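# Set the long carton on the raised block

## Task

Place the long carton on top of the raised block so that no part of it sticks out past the block's edges and the face that was on top at the start is still on top; the short carton must end up standing upright on the table with its original top face still facing up.

## Robot and tools

Robot: two arms, left_arm and right_arm, each ending in an identical five-finger right hand, so the hands are not mirror images and every hand axis and number means the same on both. Bases in the scene frame: left_arm at (+0.054, +0.678, +0.043) m, right_arm at (-0.005, -0.630, +0.043) m, both nearly unrotated. A post stands behind the arms. Cameras: cam_head_left, cam_head_right, cam_high, each 896x504.

Scene frame: origin at table-top height, halfway between the nominal bases; +z up, +x away from the robot over the table, +y toward left_arm. Reported hand positions (m), orientations (quat wxyz) and velocities use this frame. Movement offsets instead use the axes of each arm's current Hand target.

Hand point: a point fixed to the palm, 0.05 m in front of it and 0.15 m from the wrist flange along the fingers. Its +z runs along the straightened fingers (they reach 0.06-0.07 m past it), +y points out of the palm (finger centre lines sit 0.06 m toward -y), +x runs across the palm away from the thumb. A wrist bracket on the little-finger side sticks out 0.10 m across the palm. With fingers level the wrist can sit well below the hand point (up to 0.13 m palm down, 0.25 m palm up) and may hit the table first.

The 28-number row (each value in [-1, 1]), used by execute_actions and move: positions 1-6 left_arm dx, dy, dz, rx, ry, rz; 7-12 left hand motors little, ring, middle, index, thumb_bend, thumb_turn; 13 left force_limit; 14 left speed; 15-20 right_arm dx, dy, dz, rx, ry, rz; 21-26 right hand motors in the same order; 27 right force_limit; 28 right speed. Always give all 28, even if one arm moves.
Pose numbers are offsets, not absolute poses: they are measured from that arm's Hand target at the beginning of the action or move, along that Hand target's own axes. 1.0 equals 0.6 m of travel or 180 degrees; rx, ry, rz form a single rotation vector. Sending six zeros asks nothing new of that arm. Repeating an offset in a later call moves further.
Hand motor numbers are absolute targets: fingers +1 straight/open, -1 curled; thumb_bend +1 straight, -1 fully bent; thumb_turn +1 beside the palm, -1 across in front of it. force_limit maps -1..+1 to about 0..10 N at the fingertip (0..15 N for the two thumb motors). speed maps -1 (almost still) up to +0.48 (full, 0.49 s for whole travel); above that stays full. For a soft grip close with speed -0.94 or less. With thumb turned in, thumb and fingers enclose things about 0.035-0.065 m thick. No hand value means 'unchanged': to keep a hand as it is, resend the eight hand numbers of its last executed row; if none were sent yet, send hand_measured plus hand_force_limit and hand_speed. To grip harder, raise force_limit and send a more closed target; to loosen, send a target more open than hand_measured.

Tools:
- execute_actions(actions, cameras): actions is a list of actions; each action is a list of 1 to 15 rows, one per 1/30 s step, padded by holding its last row, so one action lasts 0.5 s. Every row in an action counts from the same start pose. Images return only for an empty list or when cameras names them (["all"] for every camera).
- move(target, speed, blend, stop_force, zero, blocking, cameras): drives each hand point in a straight line to the offset pose given by one row, or through a list of up to 15 rows, all measured from the Hand targets at the move's start. speed in m/s, 0.002-3.2, default 0.25 (turn rate twice that in rad/s); blend in m rounds corners in a list; stop_force in N, 4-120, halts an arm when its wrist sensor feels that much push against the motion (unreliable while the hand turns; tool numbers must match in every row; not with blocking=false); zero (default true) re-zeroes before the move; blocking=false returns after about 0.5 s while motion continues. Whole move capped at 10 s. Result adds a 'move:' line such as done, off_target, moving, held or fault, plus limits=paced or limits=held.
- wait(seconds 0-3600), stop() to brake a running move, zoom_image(camera, region [x0, y0, x1, y1] in pixels, at most 504 by 504, camera among those in the newest images), show_instructions(), zero_wrist_force(arm: left_arm or right_arm), finished_scene(scene 1, optional).

Results: end_effector_position, end_effector_quat_wxyz, velocities, Hand target (the last commanded pose; later offsets start here, and the hand often rests a bit short of it), joint positions and torques, Wrist force/torque in the hand's own axes (surface push reads as force into the arm), hand_measured, hand_stopped_by (moving, target, force, stalled, fault), hand_load_n (positive when the finger is pushed open; a dropped grip shows as near 0), motor temperatures.

Cautions: each step clips commanded orientation to 32 degrees from the measured one. An arm faults and stops 10 s if outside force nears about 150 N or joint contact torque hits its limit (wrist joints only about 42-44 N m), so approach contacts slowly and do not aim far into them. A wrist near its base axis can whip the arm; move round the base. The clearance check blocks arm-to-arm approach but not always contact; never squeeze the other hand. Motors heating to 70 C warn, 85 C brakes the arm. Avoid drops, releasing moving parts, hard hits, pushing the short carton over, and anything leaving the table. Objects may be nudged occasionally; recheck before finishing.

Each tool is called after "Call:" as a command line: name --argument value for each argument, lists and objects as JSON in quotes; but a table of rows of numbers goes row by row, as --pt "numbers of a row", without its own name.

Reference images:

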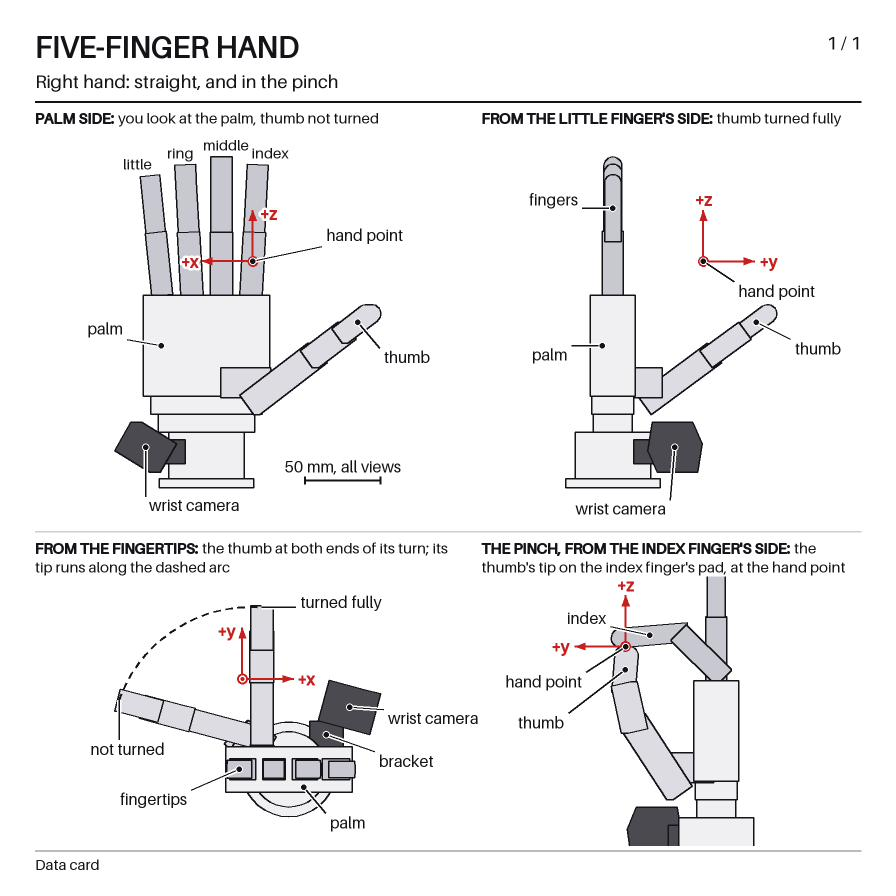

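## Session

Call:
execute_actions --actions '[]'

Scene clock: 0.00 s.
left_arm: end_effector_position=(+0.4820, +0.1144, +0.2146) hand_measured=(+1.000, +1.000, +1.000, +1.000, +1.000, +1.000) hand_load_n=(+0.0, +0.0, +0.0, -0.5, +0.0, +0.0) hand_stopped_by=(target, target, target, target, target, target) hand_force_limit=0.00 hand_speed=-0.80 end_effector_quat_wxyz=(-0.050, +0.111, +0.984, -0.128) | right_arm: end_effector_position=(+0.7294, -0.5127, +0.3261) hand_measured=(+1.000, +1.000, +1.000, +1.000, +1.000, +1.000) hand_load_n=(+0.0, +0.0, +0.0, +0.0, +0.0, +0.0) hand_stopped_by=(target, target, target, target, target, target) hand_force_limit=0.00 hand_speed=-0.80 end_effector_quat_wxyz=(+0.166, +0.673, +0.567, +0.445)
Joint positions: left_arm=[-1.153 -1.101 1.572 0.922 1.782 -2.54] | right_arm=[-0.165 -1.495 2.044 0.099 1.138 0.206]
Joint velocities: within noise
Joint torques (N m): no reading
Motor temperatures (°C): left_arm=[36 33 30 37 41 40] | right_arm=[33 35 38 40 44 37]
Wrist force (N): no reading
Wrist torque (N m): no reading
Wrist force, peak (N): no reading
Hand target: left_arm +0.4820, +0.1144, +0.2146; -0.050, +0.111, +0.984, -0.128 | right_arm +0.7294, -0.5127, +0.3261; +0.166, +0.673, +0.567, +0.445

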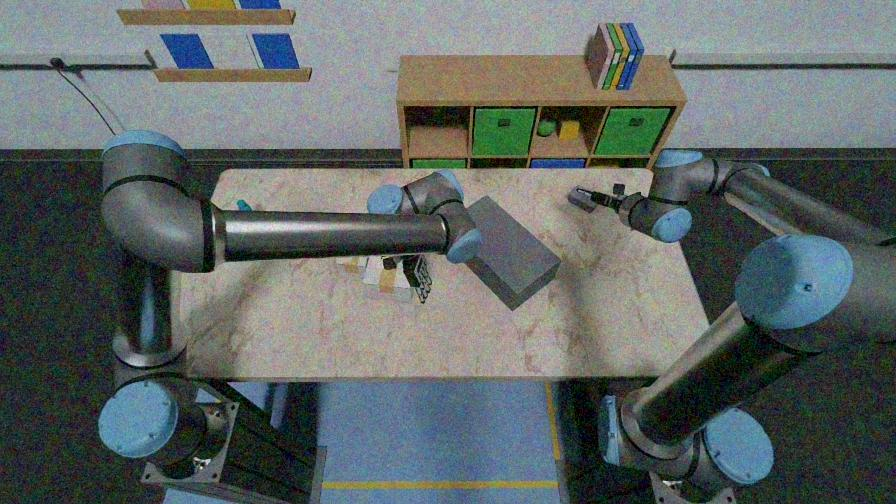

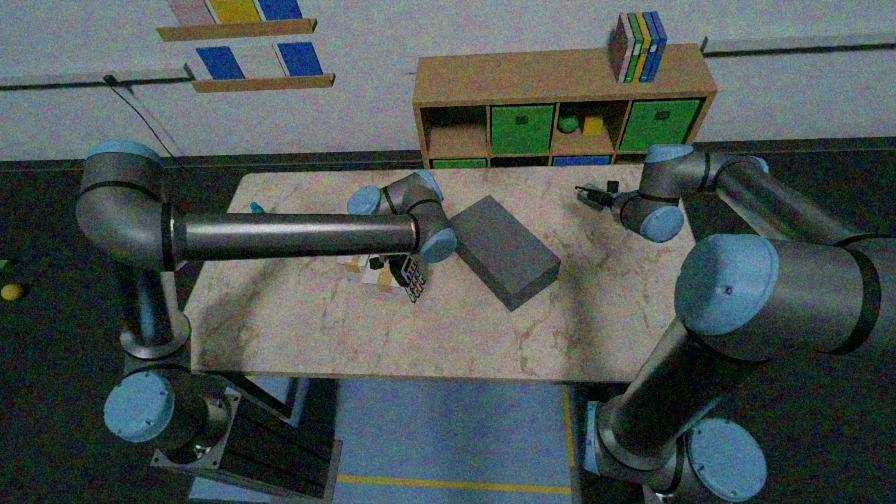

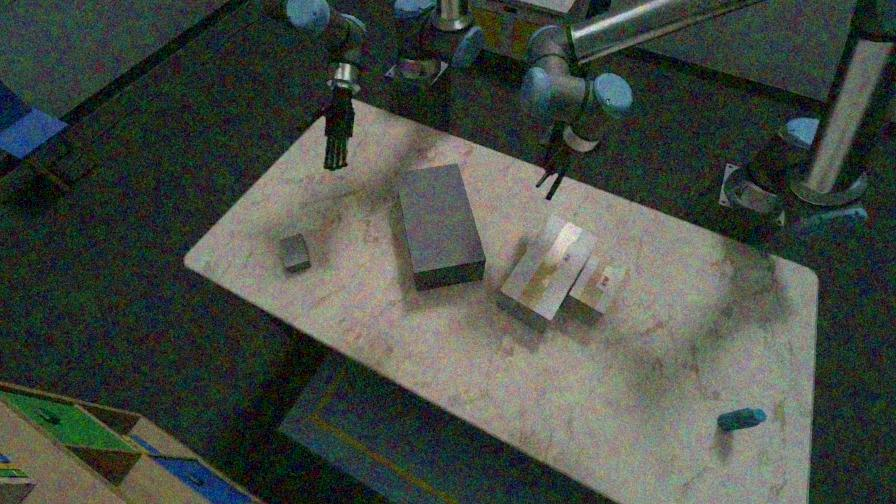

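Call:
zoom_image --camera "cam_high" --region '[360, 140, 680, 360]'

Call:
zoom_image --camera "cam_head_left" --region '[320, 160, 640, 340]'

Call:
zoom_image --camera "cam_head_right" --region '[320, 160, 640, 340]'

Scaled by 1.575 from the camera's image (finer frame: 1280x720).

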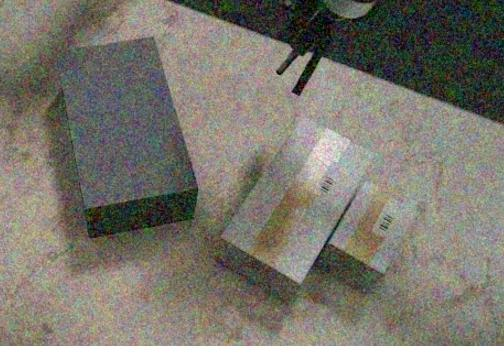

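Scaled by 1.575 from the camera's image (finer frame: 1280x720).

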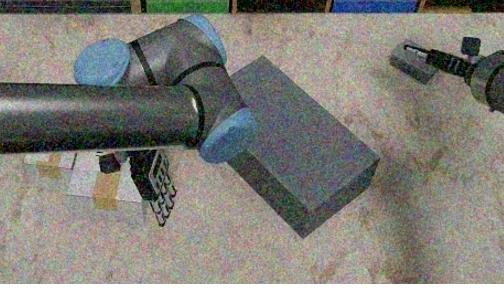

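Scaled by 1.575 from the camera's image (finer frame: 1280x720).

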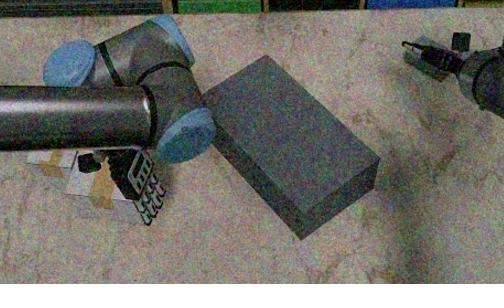

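Call:
move --target '[0.225,0.345,-0.51,0,0,0,1,1,1,1,1,1,0,-0.8,0,0,0,0,0,0,1,1,1,1,1,1,0,-0.8]' --cameras '["all"]'

Scene clock: 42.93 s.
left_arm: end_effector_position=(+0.4321, +0.4141, +0.4639) hand_measured=(+1.000, +1.000, +1.000, +1.000, +1.000, +1.000) hand_load_n=(+0.0, +0.0, +0.0, +0.0, +0.0, +0.0) hand_stopped_by=(target, target, target, target, target, target) hand_force_limit=0.00 hand_speed=-0.80 end_effector_quat_wxyz=(-0.050, +0.111, +0.984, -0.128) | right_arm: end_effector_position=(+0.7294, -0.5127, +0.3261) hand_measured=(+1.000, +1.000, +1.000, +1.000, +1.000, +1.000) hand_load_n=(+0.0, +0.0, +0.0, +0.0, +0.0, +0.0) hand_stopped_by=(target, target, target, target, target, target) hand_force_limit=0.00 hand_speed=-0.80 end_effector_quat_wxyz=(+0.166, +0.673, +0.567, +0.445)
Joint positions: left_arm=[-0.975 -1.631 1.771 1.293 1.81 -2.359] | right_arm=[-0.165 -1.495 2.044 0.099 1.138 0.206]
Joint torques (N m): left_arm=[8.79 -44.11 -49.14 6.53 3.14 2.06] | right_arm=[0.75 -37.87 -34.02 1.37 -0.49 0.44]
Wrist force (N): left_arm=[0.1 0.2 -0.1] | right_arm=[0.2 0.1 0.0]
Wrist torque (N m): left_arm=[0.03 0.04 -0.14] | right_arm=[0.01 -0.03 0.01]
Wrist force, peak (N): left_arm=[0.4 1.2 -0.9] | right_arm=[0.7 0.8 -0.5]
Hand target: left_arm +0.4321, +0.4143, +0.4641; -0.050, +0.111, +0.984, -0.128 | right_arm +0.7294, -0.5127, +0.3261; +0.166, +0.673, +0.567, +0.445
Off the commanded pose: left_arm 0.000 m, 0 deg | right_arm 0.000 m, 0 deg.
move: done

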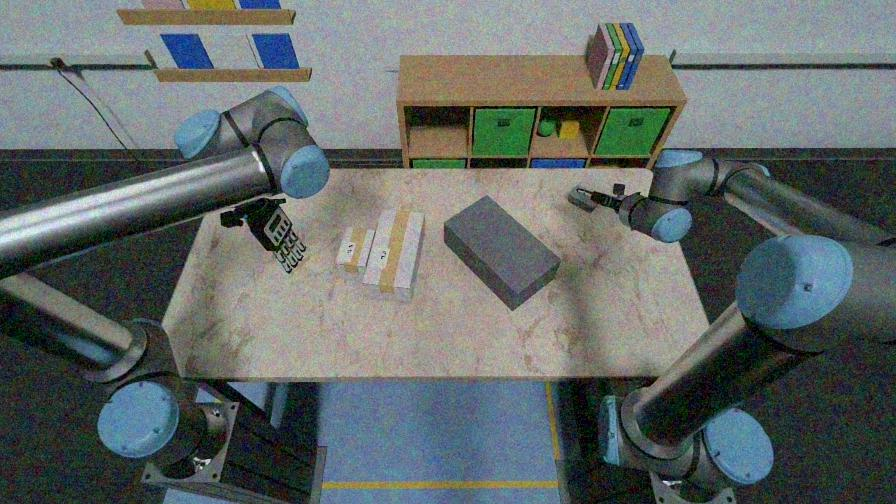

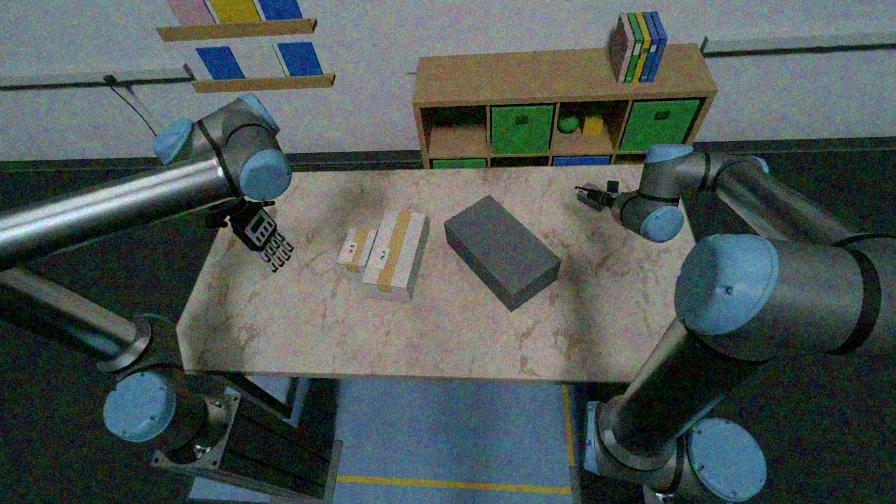

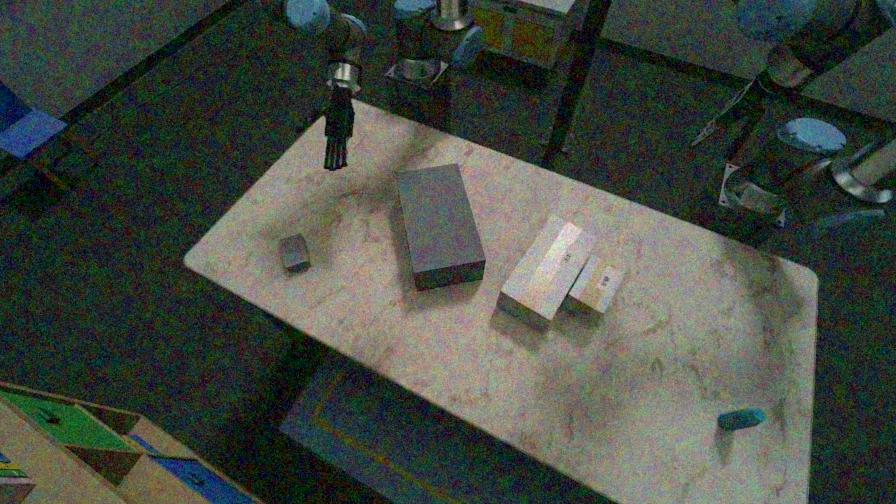

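Call:
zoom_image --camera "cam_head_left" --region '[320, 180, 580, 326]'

Call:
zoom_image --camera "cam_head_right" --region '[320, 180, 580, 326]'

Call:
zoom_image --camera "cam_high" --region '[380, 150, 640, 340]'

Scaled by 1.938 from the camera's image (finer frame: 1280x720).

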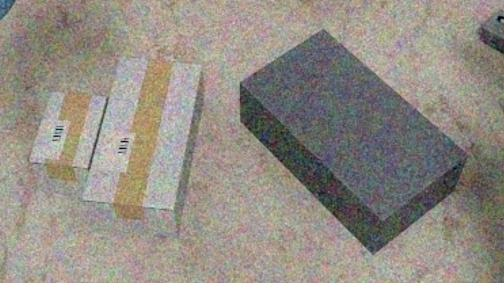

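Scaled by 1.938 from the camera's image (finer frame: 1280x720).

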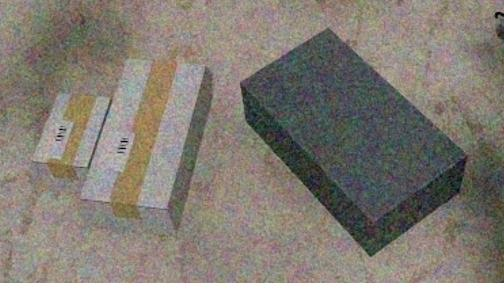

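Scaled by 1.938 from the camera's image (finer frame: 1280x720).

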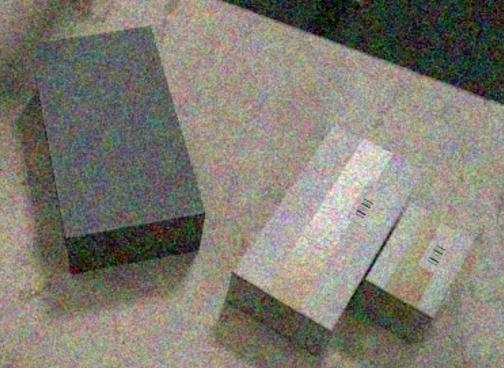

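Call:
move --target '[0,0,0,-0.047,0.120,0.920,1,1,1,1,1,1,0,-0.8,0.158,-0.127,-0.274,0.333,0.124,-0.503,1,1,1,1,1,1,0,-0.8]' --cameras '["all"]' --speed 0.4

Scene clock: 221.60 s.
left_arm: end_effector_position=(+0.4321, +0.4143, +0.4641) hand_measured=(+1.000, +1.000, +1.000, +1.000, +1.000, +1.000) hand_load_n=(+0.0, +0.0, +0.0, +0.0, +0.0, +0.5) hand_stopped_by=(target, target, target, target, target, target) hand_force_limit=0.00 hand_speed=-0.80 end_effector_quat_wxyz=(-0.001, +1.000, +0.001, +0.000) | right_arm: end_effector_position=(+0.5493, -0.4496, +0.3996) hand_measured=(+1.000, +1.000, +1.000, +1.000, +1.000, +1.000) hand_load_n=(+0.0, +0.0, +0.0, +0.0, +0.0, +0.0) hand_stopped_by=(target, target, target, target, target, target) hand_force_limit=0.00 hand_speed=-0.80 end_effector_quat_wxyz=(+0.000, +0.001, +1.000, +0.000)
Joint positions: left_arm=[-0.834 -1.603 1.788 1.386 1.57 0.714] | right_arm=[-0.089 -1.44 1.732 1.278 1.57 -1.675]
Joint torques (N m): left_arm=[10.28 -20.31 -48.65 1.48 1.23 2.27] | right_arm=[14.3 -25.36 -46.65 7.04 2.19 -1.89]
Wrist force (N): left_arm=[-0.2 0.3 -0.6] | right_arm=[-0.9 -1.9 -1.4]
Wrist torque (N m): left_arm=[0.11 0.14 -0.11] | right_arm=[-0.24 0.15 -0.12]
Wrist force, peak (N): left_arm=[-0.2 0.1 -1.7] | right_arm=[-1.5 -2.3 -1.8]
Hand target: left_arm +0.4321, +0.4143, +0.4641; -0.001, +1.000, +0.001, +0.000 | right_arm +0.5493, -0.4496, +0.3996; +0.000, +0.001, +1.000, +0.000
Off the commanded pose: left_arm 0.000 m, 0 deg | right_arm 0.000 m, 0 deg.
move: done

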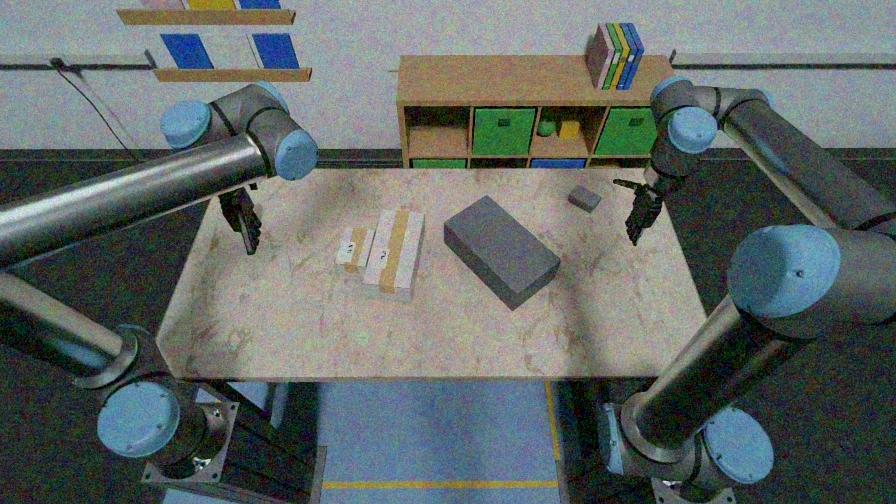

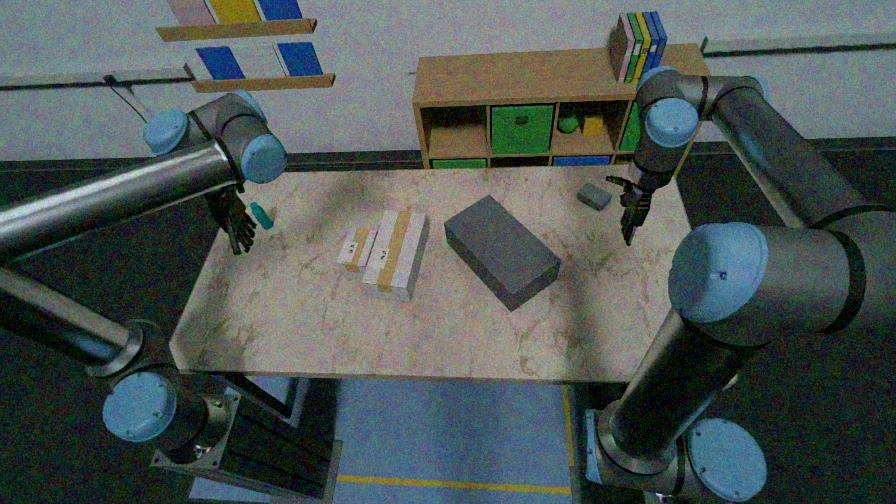

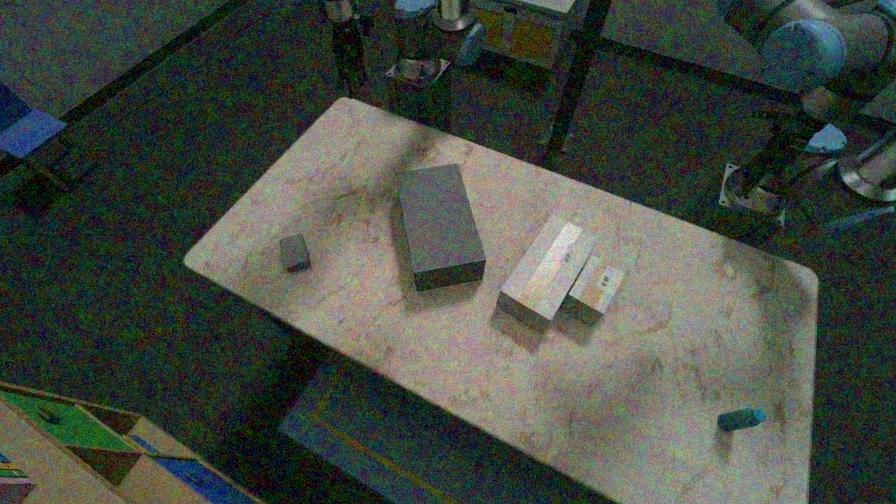

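Call:
move --target '[0,0,0.44,0,0,0,1,1,1,1,1,1,0,-0.8,0,0,0.333,0,0,0,1,1,1,1,1,1,0,-0.8]' --cameras '["all"]' --speed 0.3

Call:
zoom_image --camera "cam_high" --region '[560, 180, 820, 330]'

Call:
zoom_image --camera "cam_head_left" --region '[200, 180, 460, 326]'

Scene clock: 239.17 s.
left_arm: end_effector_position=(+0.4322, +0.4146, +0.2003) hand_measured=(+1.000, +1.000, +1.000, +1.000, +1.000, +1.000) hand_load_n=(+0.0, +0.0, +0.0, +0.0, +0.0, +0.0) hand_stopped_by=(target, target, target, target, target, target) hand_force_limit=0.00 hand_speed=-0.80 end_effector_quat_wxyz=(-0.001, +1.000, +0.001, +0.000) | right_arm: end_effector_position=(+0.5494, -0.4495, +0.1999) hand_measured=(+1.000, +1.000, +1.000, +1.000, +1.000, +1.000) hand_load_n=(+0.0, +0.0, +0.0, +0.0, +0.0, +0.0) hand_stopped_by=(target, target, target, target, target, target) hand_force_limit=0.00 hand_speed=-0.80 end_effector_quat_wxyz=(+0.000, +0.001, +1.000, +0.000)
Joint positions: left_arm=[-0.833 -1.409 2.092 0.887 1.57 0.715] | right_arm=[-0.089 -1.286 1.935 0.922 1.57 -1.675]
Joint torques (N m): left_arm=[10.94 -29.22 -16.41 1.34 1.09 2.18] | right_arm=[15.4 -34.95 -17.87 2.5 -1.2 2.46]
Wrist force (N): left_arm=[0.0 0.8 -1.0] | right_arm=[-0.8 -2.3 -0.9]
Wrist torque (N m): left_arm=[0.25 0.04 -0.05] | right_arm=[-0.37 0.14 -0.08]
Wrist force, peak (N): left_arm=[-0.3 0.6 -2.2] | right_arm=[-1.1 -2.0 -2.9]
Hand target: left_arm +0.4322, +0.4146, +0.2001; -0.001, +1.000, +0.001, +0.000 | right_arm +0.5494, -0.4495, +0.1998; +0.000, +0.001, +1.000, +0.000
Off the commanded pose: left_arm 0.000 m, 0 deg | right_arm 0.000 m, 0 deg.
move: done

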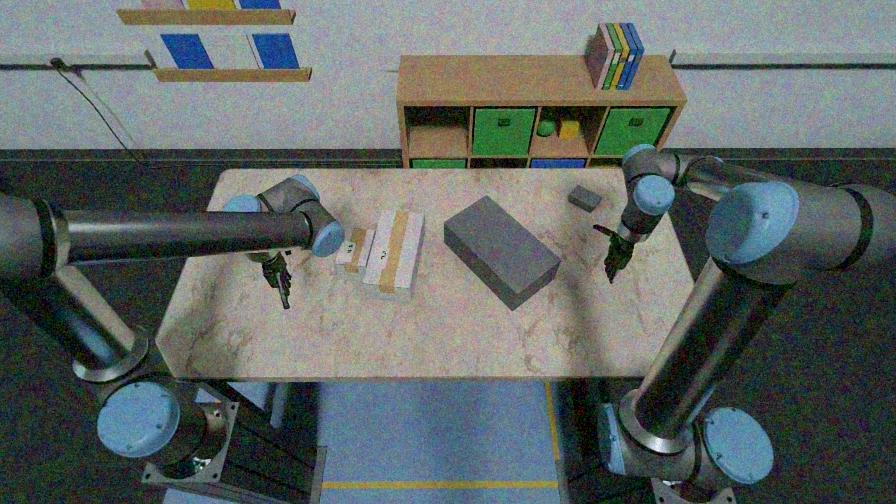

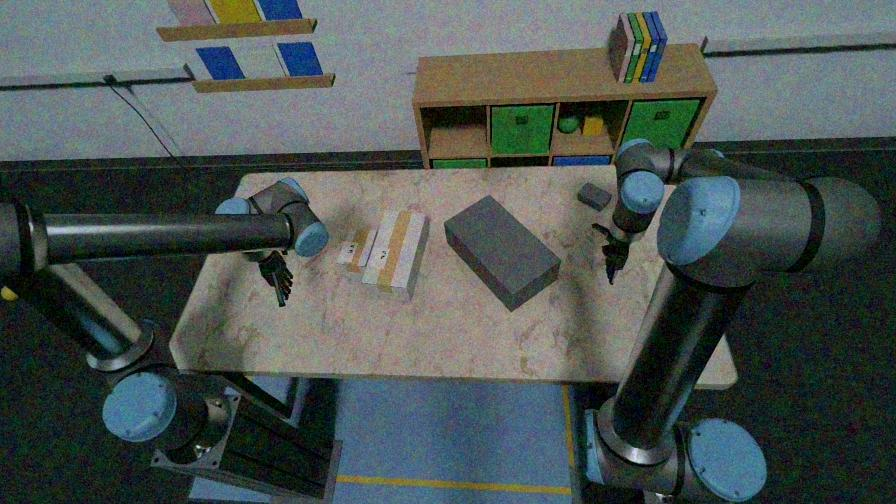

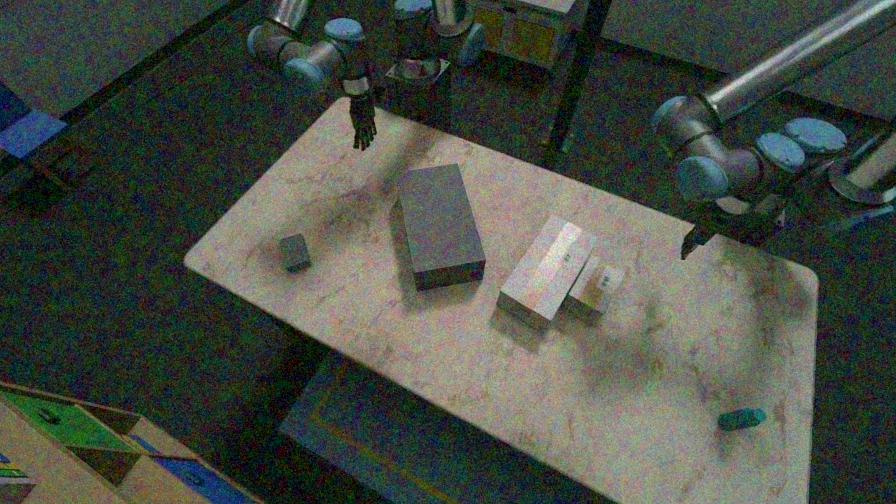

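Scaled by 1.938 from the camera's image (finer frame: 1280x720).

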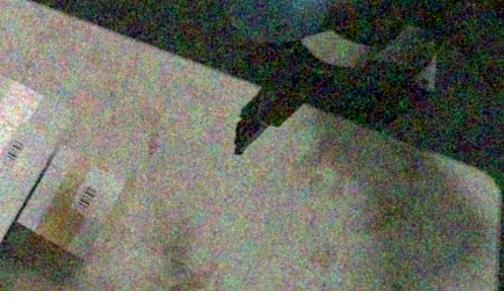

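Scaled by 1.938 from the camera's image (finer frame: 1280x720).

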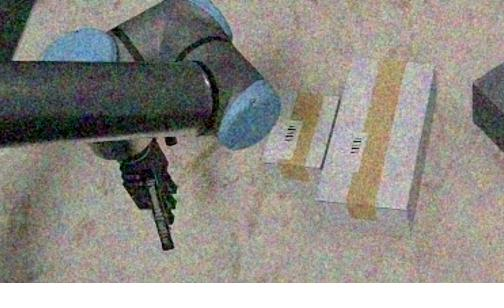

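Call:
move --pt "0 0 -0.1667 0 0 0 1 1 1 1 1 1 0 -0.8 0 0 0 0 0 0 1 1 1 1 1 1 0 -0.8" --pt "0.578 0.154 -0.1667 0 0 0.547 1 1 1 1 1 1 0 -0.8 0 0 0 0 0 0 1 1 1 1 1 1 0 -0.8" --pt "0.578 0.154 0.05 0 0 0.547 1 1 1 1 1 1 0 -0.8 0 0 0 0 0 0 1 1 1 1 1 1 0 -0.8" --cameras '["all"]' --speed 0.35 --blend '[0.03, 0.02, 0]'

Call:
zoom_image --camera "cam_high" --region '[460, 180, 720, 330]'

Call:
zoom_image --camera "cam_head_left" --region '[260, 160, 520, 306]'

Call:
zoom_image --camera "cam_head_right" --region '[260, 160, 520, 306]'

Scene clock: 388.27 s.
left_arm: end_effector_position=(+0.7792, +0.3228, +0.1705) hand_measured=(+1.000, +1.000, +1.000, +1.000, +1.000, +1.000) hand_load_n=(+0.0, +0.0, +0.0, +0.0, +0.0, +0.0) hand_stopped_by=(target, target, target, target, target, target) hand_force_limit=0.00 hand_speed=-0.80 end_effector_quat_wxyz=(+0.001, -0.654, +0.757, +0.000) | right_arm: end_effector_position=(+0.5494, -0.4495, +0.1998) hand_measured=(+1.000, +1.000, +1.000, +1.000, +1.000, +1.000) hand_load_n=(+0.0, +0.0, +0.0, +0.0, +0.0, +0.0) hand_stopped_by=(target, target, target, target, target, target) hand_force_limit=0.00 hand_speed=-0.80 end_effector_quat_wxyz=(+0.000, +0.001, +1.000, +0.000)
Joint positions: left_arm=[-0.649 -0.759 1.132 1.198 1.57 2.618] | right_arm=[-0.089 -1.286 1.935 0.922 1.57 -1.675]
Joint torques (N m): left_arm=[10.95 -79.56 -23.97 1.66 1.28 2.35] | right_arm=[15.16 -31.06 -18.26 1.74 -0.85 2.35]
Wrist force (N): left_arm=[0.1 0.4 -0.7] | right_arm=[-1.1 -2.7 -1.0]
Wrist torque (N m): left_arm=[0.14 0.10 0.00] | right_arm=[-0.42 0.18 -0.10]
Wrist force, peak (N): left_arm=[-0.8 0.4 -2.9] | right_arm=[-1.2 -3.1 -1.3]
Hand target: left_arm +0.7792, +0.3228, +0.1702; +0.001, -0.654, +0.757, +0.000 | right_arm +0.5494, -0.4495, +0.1998; +0.000, +0.001, +1.000, +0.000
Off the commanded pose: left_arm 0.000 m, 0 deg | right_arm 0.000 m, 0 deg.
move: done

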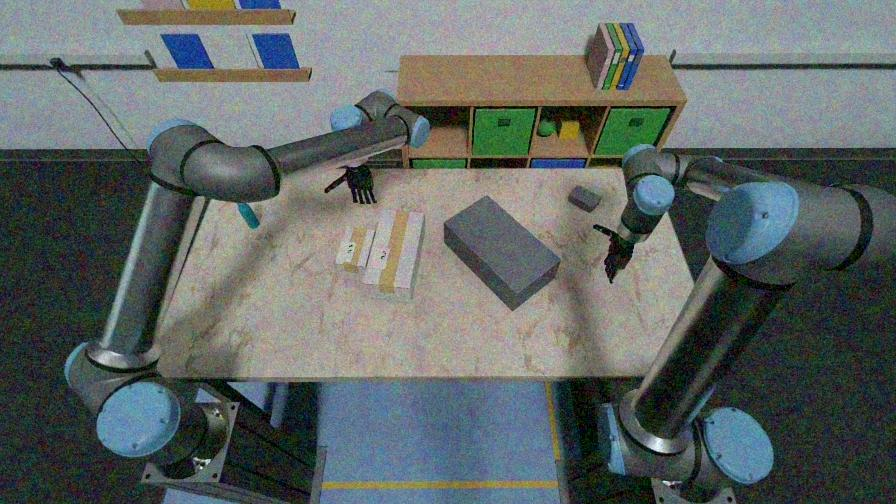

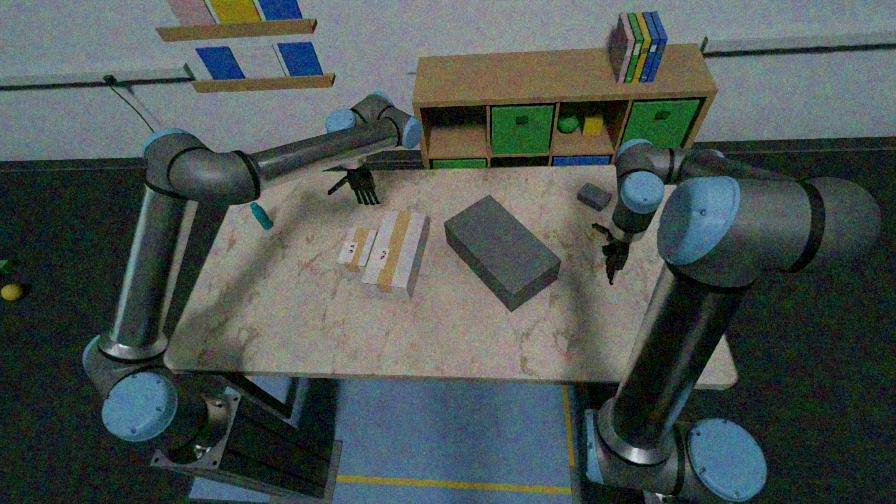

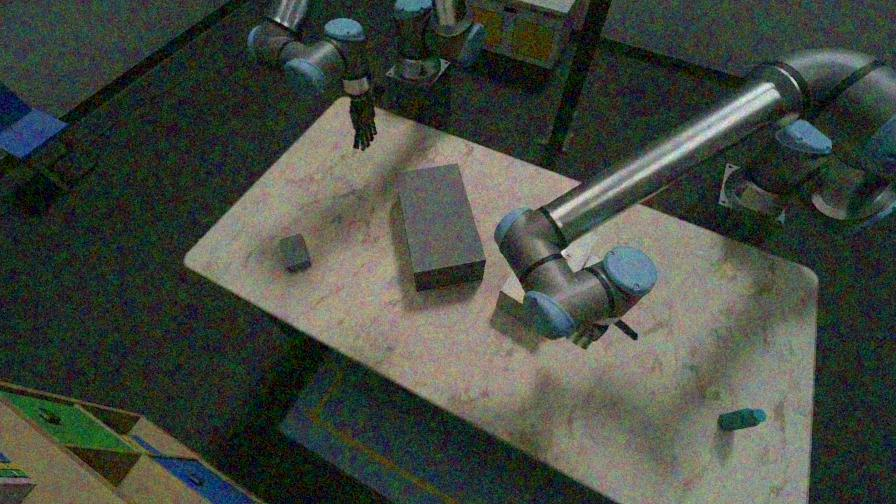

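Scaled by 1.938 from the camera's image (finer frame: 1280x720).

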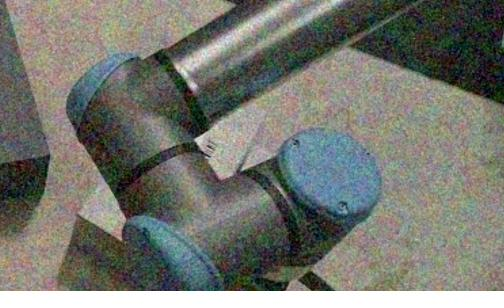

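Scaled by 1.938 from the camera's image (finer frame: 1280x720).

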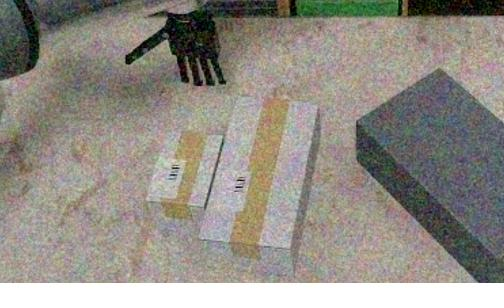

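Scaled by 1.938 from the camera's image (finer frame: 1280x720).

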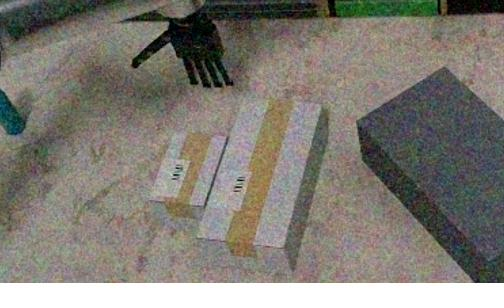

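Call:
move --pt "-0.036 0.005 0 0 0 0 1 1 1 1 1 1 0 -0.8 0 0 0 0 0 0 1 1 1 1 1 1 0 -0.8" --pt "-0.036 0.005 0.125 0 0 0 1 1 1 1 1 1 0 -0.8 0 0 0 0 0 0 1 1 1 1 1 1 0 -0.8" --speed 0.1

Call:
move --target '[0,0,0.1,0,0,0,1,1,1,1,1,1,0,-0.8,0,0,0,0,0,0,1,1,1,1,1,1,0,-0.8]' --cameras '["all"]' --speed 0.01 --stop_force 5

Call:
zoom_image --camera "cam_head_left" --region '[260, 160, 520, 306]'

Call:
zoom_image --camera "cam_head_right" --region '[260, 160, 520, 306]'

Call:
zoom_image --camera "cam_high" --region '[460, 210, 720, 360]'

Scene clock: 434.27 s.
left_arm: end_effector_position=(+0.7794, +0.3446, +0.0955) hand_measured=(+1.000, +1.000, +1.000, +1.000, +1.000, +1.000) hand_load_n=(+0.0, +0.0, +0.0, +0.0, +0.0, +0.0) hand_stopped_by=(target, target, target, target, target, target) hand_force_limit=0.00 hand_speed=-0.80 end_effector_quat_wxyz=(+0.001, -0.654, +0.757, +0.000) | right_arm: end_effector_position=(+0.5494, -0.4495, +0.1998) hand_measured=(+1.000, +1.000, +1.000, +1.000, +1.000, +1.000) hand_load_n=(+0.0, +0.0, +0.0, +0.0, +0.0, +0.0) hand_stopped_by=(target, target, target, target, target, target) hand_force_limit=0.00 hand_speed=-0.80 end_effector_quat_wxyz=(+0.000, +0.001, +1.000, +0.000)
Joint positions: left_arm=[-0.628 -0.72 1.202 1.088 1.57 2.639] | right_arm=[-0.089 -1.286 1.935 0.922 1.57 -1.675]
Joint torques (N m): left_arm=[12.43 -78.02 -21.67 1.89 -0.01 2.25] | right_arm=[14.69 -30.78 -18.28 1.86 -1.03 2.35]
Wrist force (N): left_arm=[0.1 0.5 -1.2] | right_arm=[-0.8 -2.2 -1.4]
Wrist torque (N m): left_arm=[0.18 0.09 -0.03] | right_arm=[-0.33 0.14 -0.07]
Wrist force, peak (N): left_arm=[0.0 0.6 -2.1] | right_arm=[-1.5 -2.6 -1.6]
Hand target: left_arm +0.7794, +0.3446, +0.0952; +0.001, -0.654, +0.757, +0.000 | right_arm +0.5494, -0.4495, +0.1998; +0.000, +0.001, +1.000, +0.000
Off the commanded pose: left_arm 0.000 m, 0 deg | right_arm 0.000 m, 0 deg.
move: done

Scene clock: 438.07 s.
left_arm: end_effector_position=(+0.7794, +0.3447, +0.0715) hand_measured=(+1.000, +1.000, +1.000, +1.000, +1.000, +1.000) hand_load_n=(+0.0, +0.0, +0.0, +0.0, +0.0, +0.0) hand_stopped_by=(target, target, target, target, target, target) hand_force_limit=0.00 hand_speed=-0.80 end_effector_quat_wxyz=(+0.001, -0.654, +0.757, +0.000) | right_arm: end_effector_position=(+0.5494, -0.4495, +0.1998) hand_measured=(+1.000, +1.000, +1.000, +1.000, +1.000, +1.000) hand_load_n=(+0.0, +0.0, +0.0, +0.0, +0.0, +0.0) hand_stopped_by=(target, target, target, target, target, target) hand_force_limit=0.00 hand_speed=-0.80 end_effector_quat_wxyz=(+0.000, +0.001, +1.000, +0.000)
Joint positions: left_arm=[-0.628 -0.7 1.212 1.059 1.57 2.639] | right_arm=[-0.089 -1.286 1.935 0.922 1.57 -1.675]
Joint torques (N m): left_arm=[9.15 -102.87 -38.21 5.7 0.25 2.34] | right_arm=[15.78 -31.69 -18.35 1.9 -1.09 2.19]
Wrist force (N): left_arm=[0.2 0.2 -7.2] | right_arm=[-1.3 -2.6 -1.1]
Wrist torque (N m): left_arm=[0.51 0.26 0.01] | right_arm=[-0.41 0.21 -0.11]
Wrist force, peak (N): left_arm=[0.1 0.3 -15.1] | right_arm=[-1.3 -3.0 -1.3]
Hand target: left_arm +0.7794, +0.3447, +0.0715; +0.001, -0.654, +0.757, +0.000 (not the last commanded pose) | right_arm +0.5494, -0.4495, +0.1998; +0.000, +0.001, +1.000, +0.000
Off the commanded pose: left_arm 0.036 m, 0 deg | right_arm 0.000 m, 0 deg.
move: contact (left_arm)

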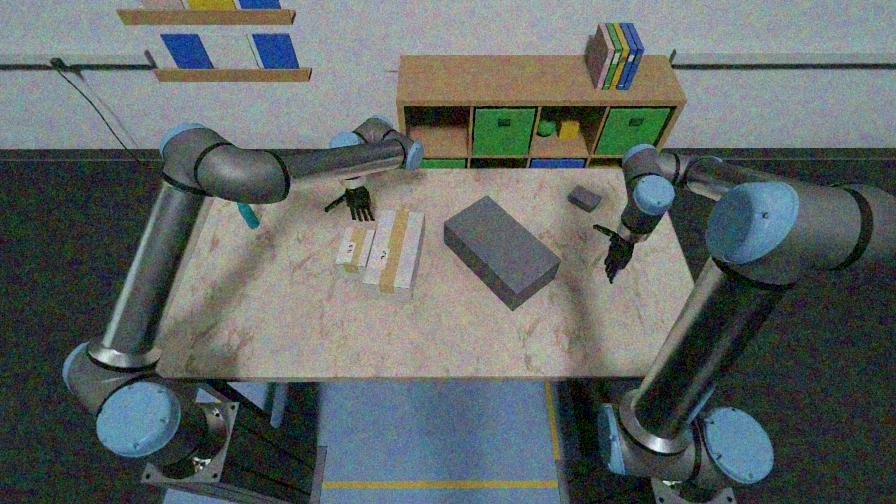

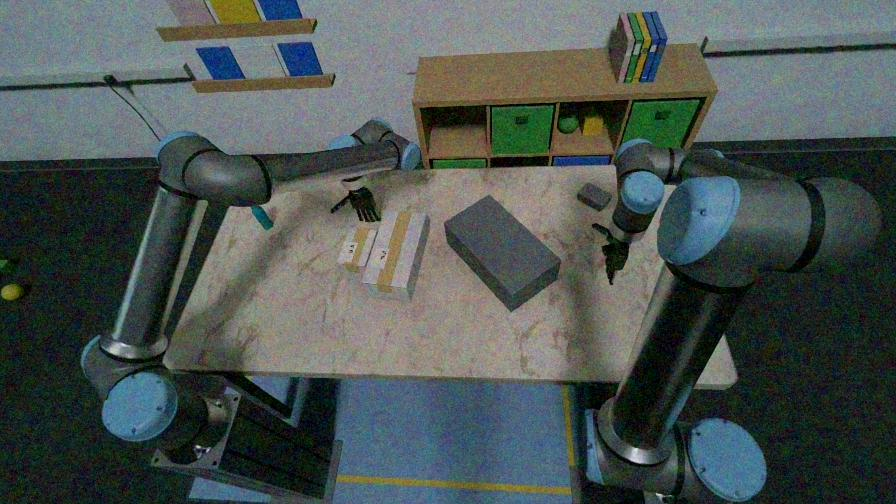

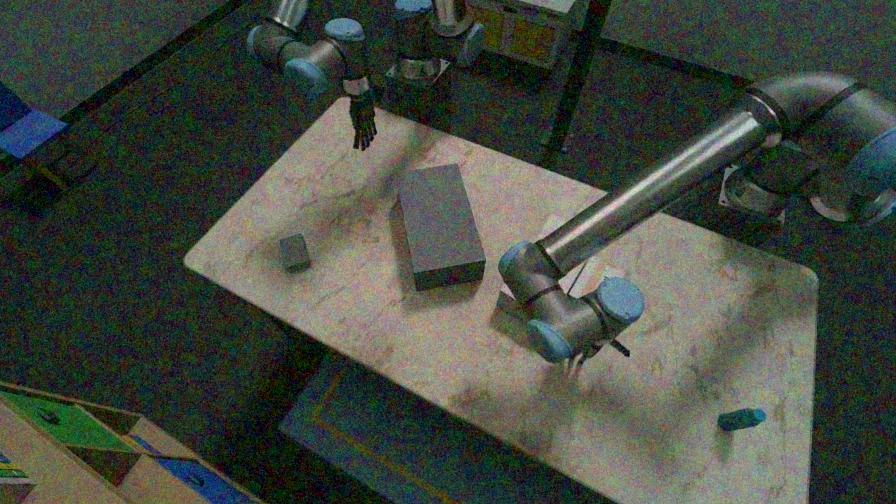

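Scaled by 1.938 from the camera's image (finer frame: 1280x720).

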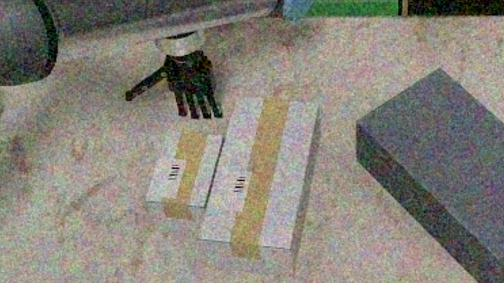

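Scaled by 1.938 from the camera's image (finer frame: 1280x720).

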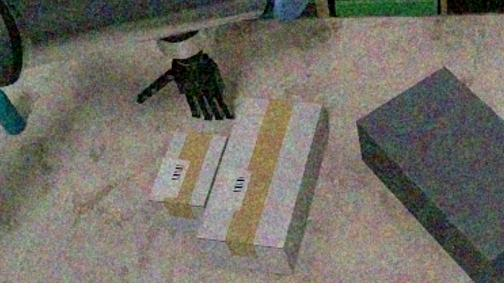

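Scaled by 1.938 from the camera's image (finer frame: 1280x720).

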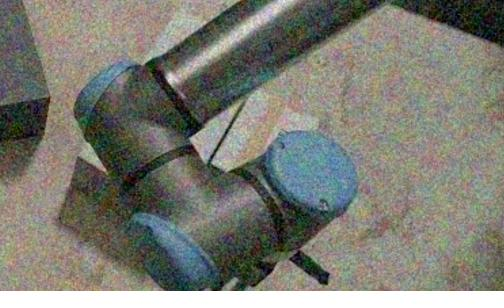

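Call:
move --pt "0 0 -0.0275 0 0 0 1 1 1 1 1 1 0 -0.8 0 0 0 0 0 0 1 1 1 1 1 1 0 -0.8" --pt "-0.0025 0.152 -0.0275 0 0 0 1 1 1 1 1 1 0 -0.8 0 0 0 0 0 0 1 1 1 1 1 1 0 -0.8" --speed 0.05 --cameras '["all"]'

Call:
zoom_image --camera "cam_head_left" --region '[260, 160, 520, 306]'

Call:
zoom_image --camera "cam_head_right" --region '[260, 160, 520, 306]'

Scene clock: 462.70 s.
left_arm: end_effector_position=(+0.6895, +0.3594, +0.0880) hand_measured=(+1.000, +1.000, +1.000, +1.000, +1.000, +1.000) hand_load_n=(+0.0, +0.0, +0.0, +0.0, +0.0, +0.0) hand_stopped_by=(target, target, target, target, target, target) hand_force_limit=0.00 hand_speed=-0.80 end_effector_quat_wxyz=(+0.001, -0.654, +0.757, +0.000) | right_arm: end_effector_position=(+0.5494, -0.4495, +0.1998) hand_measured=(+1.000, +1.000, +1.000, +1.000, +1.000, +1.000) hand_load_n=(+0.0, +0.0, +0.0, +0.0, +0.0, +0.0) hand_stopped_by=(target, target, target, target, target, target) hand_force_limit=0.00 hand_speed=-0.80 end_effector_quat_wxyz=(+0.000, +0.001, +1.000, +0.000)
Joint positions: left_arm=[-0.684 -0.841 1.448 0.965 1.57 2.583] | right_arm=[-0.089 -1.286 1.935 0.922 1.57 -1.675]
Joint torques (N m): left_arm=[-10.88 -95.18 -18.81 1.92 -1.2 -1.67] | right_arm=[14.86 -32.28 -17.85 1.88 -1.06 2.25]
Wrist force (N): left_arm=[0.6 -0.2 -1.6] | right_arm=[-1.3 -2.3 -1.0]
Wrist torque (N m): left_arm=[0.12 -0.07 0.21] | right_arm=[-0.37 0.21 -0.09]
Wrist force, peak (N): left_arm=[0.4 0.1 -7.3] | right_arm=[-1.3 -2.9 -1.5]
Hand target: left_arm +0.6894, +0.3594, +0.0880; +0.001, -0.654, +0.757, +0.000 | right_arm +0.5494, -0.4495, +0.1998; +0.000, +0.001, +1.000, +0.000
Off the commanded pose: left_arm 0.000 m, 0 deg | right_arm 0.000 m, 0 deg.
move: done

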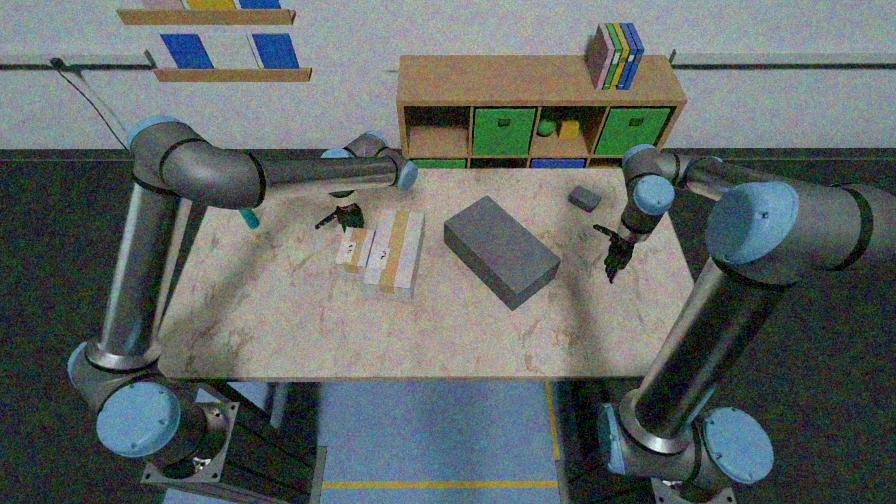

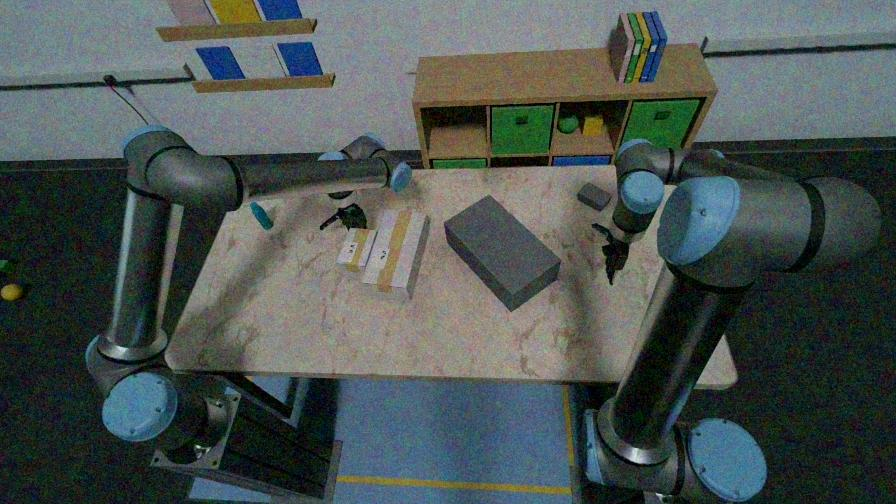

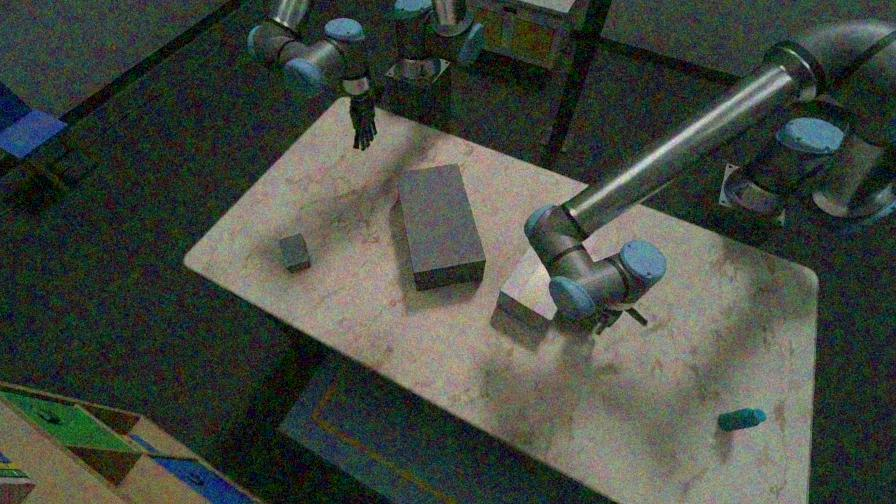

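Scaled by 1.938 from the camera's image (finer frame: 1280x720).

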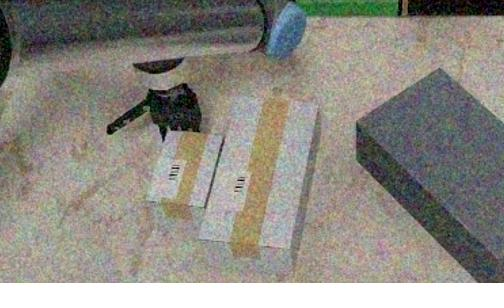

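Scaled by 1.938 from the camera's image (finer frame: 1280x720).

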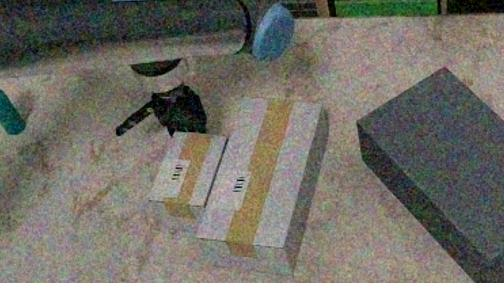

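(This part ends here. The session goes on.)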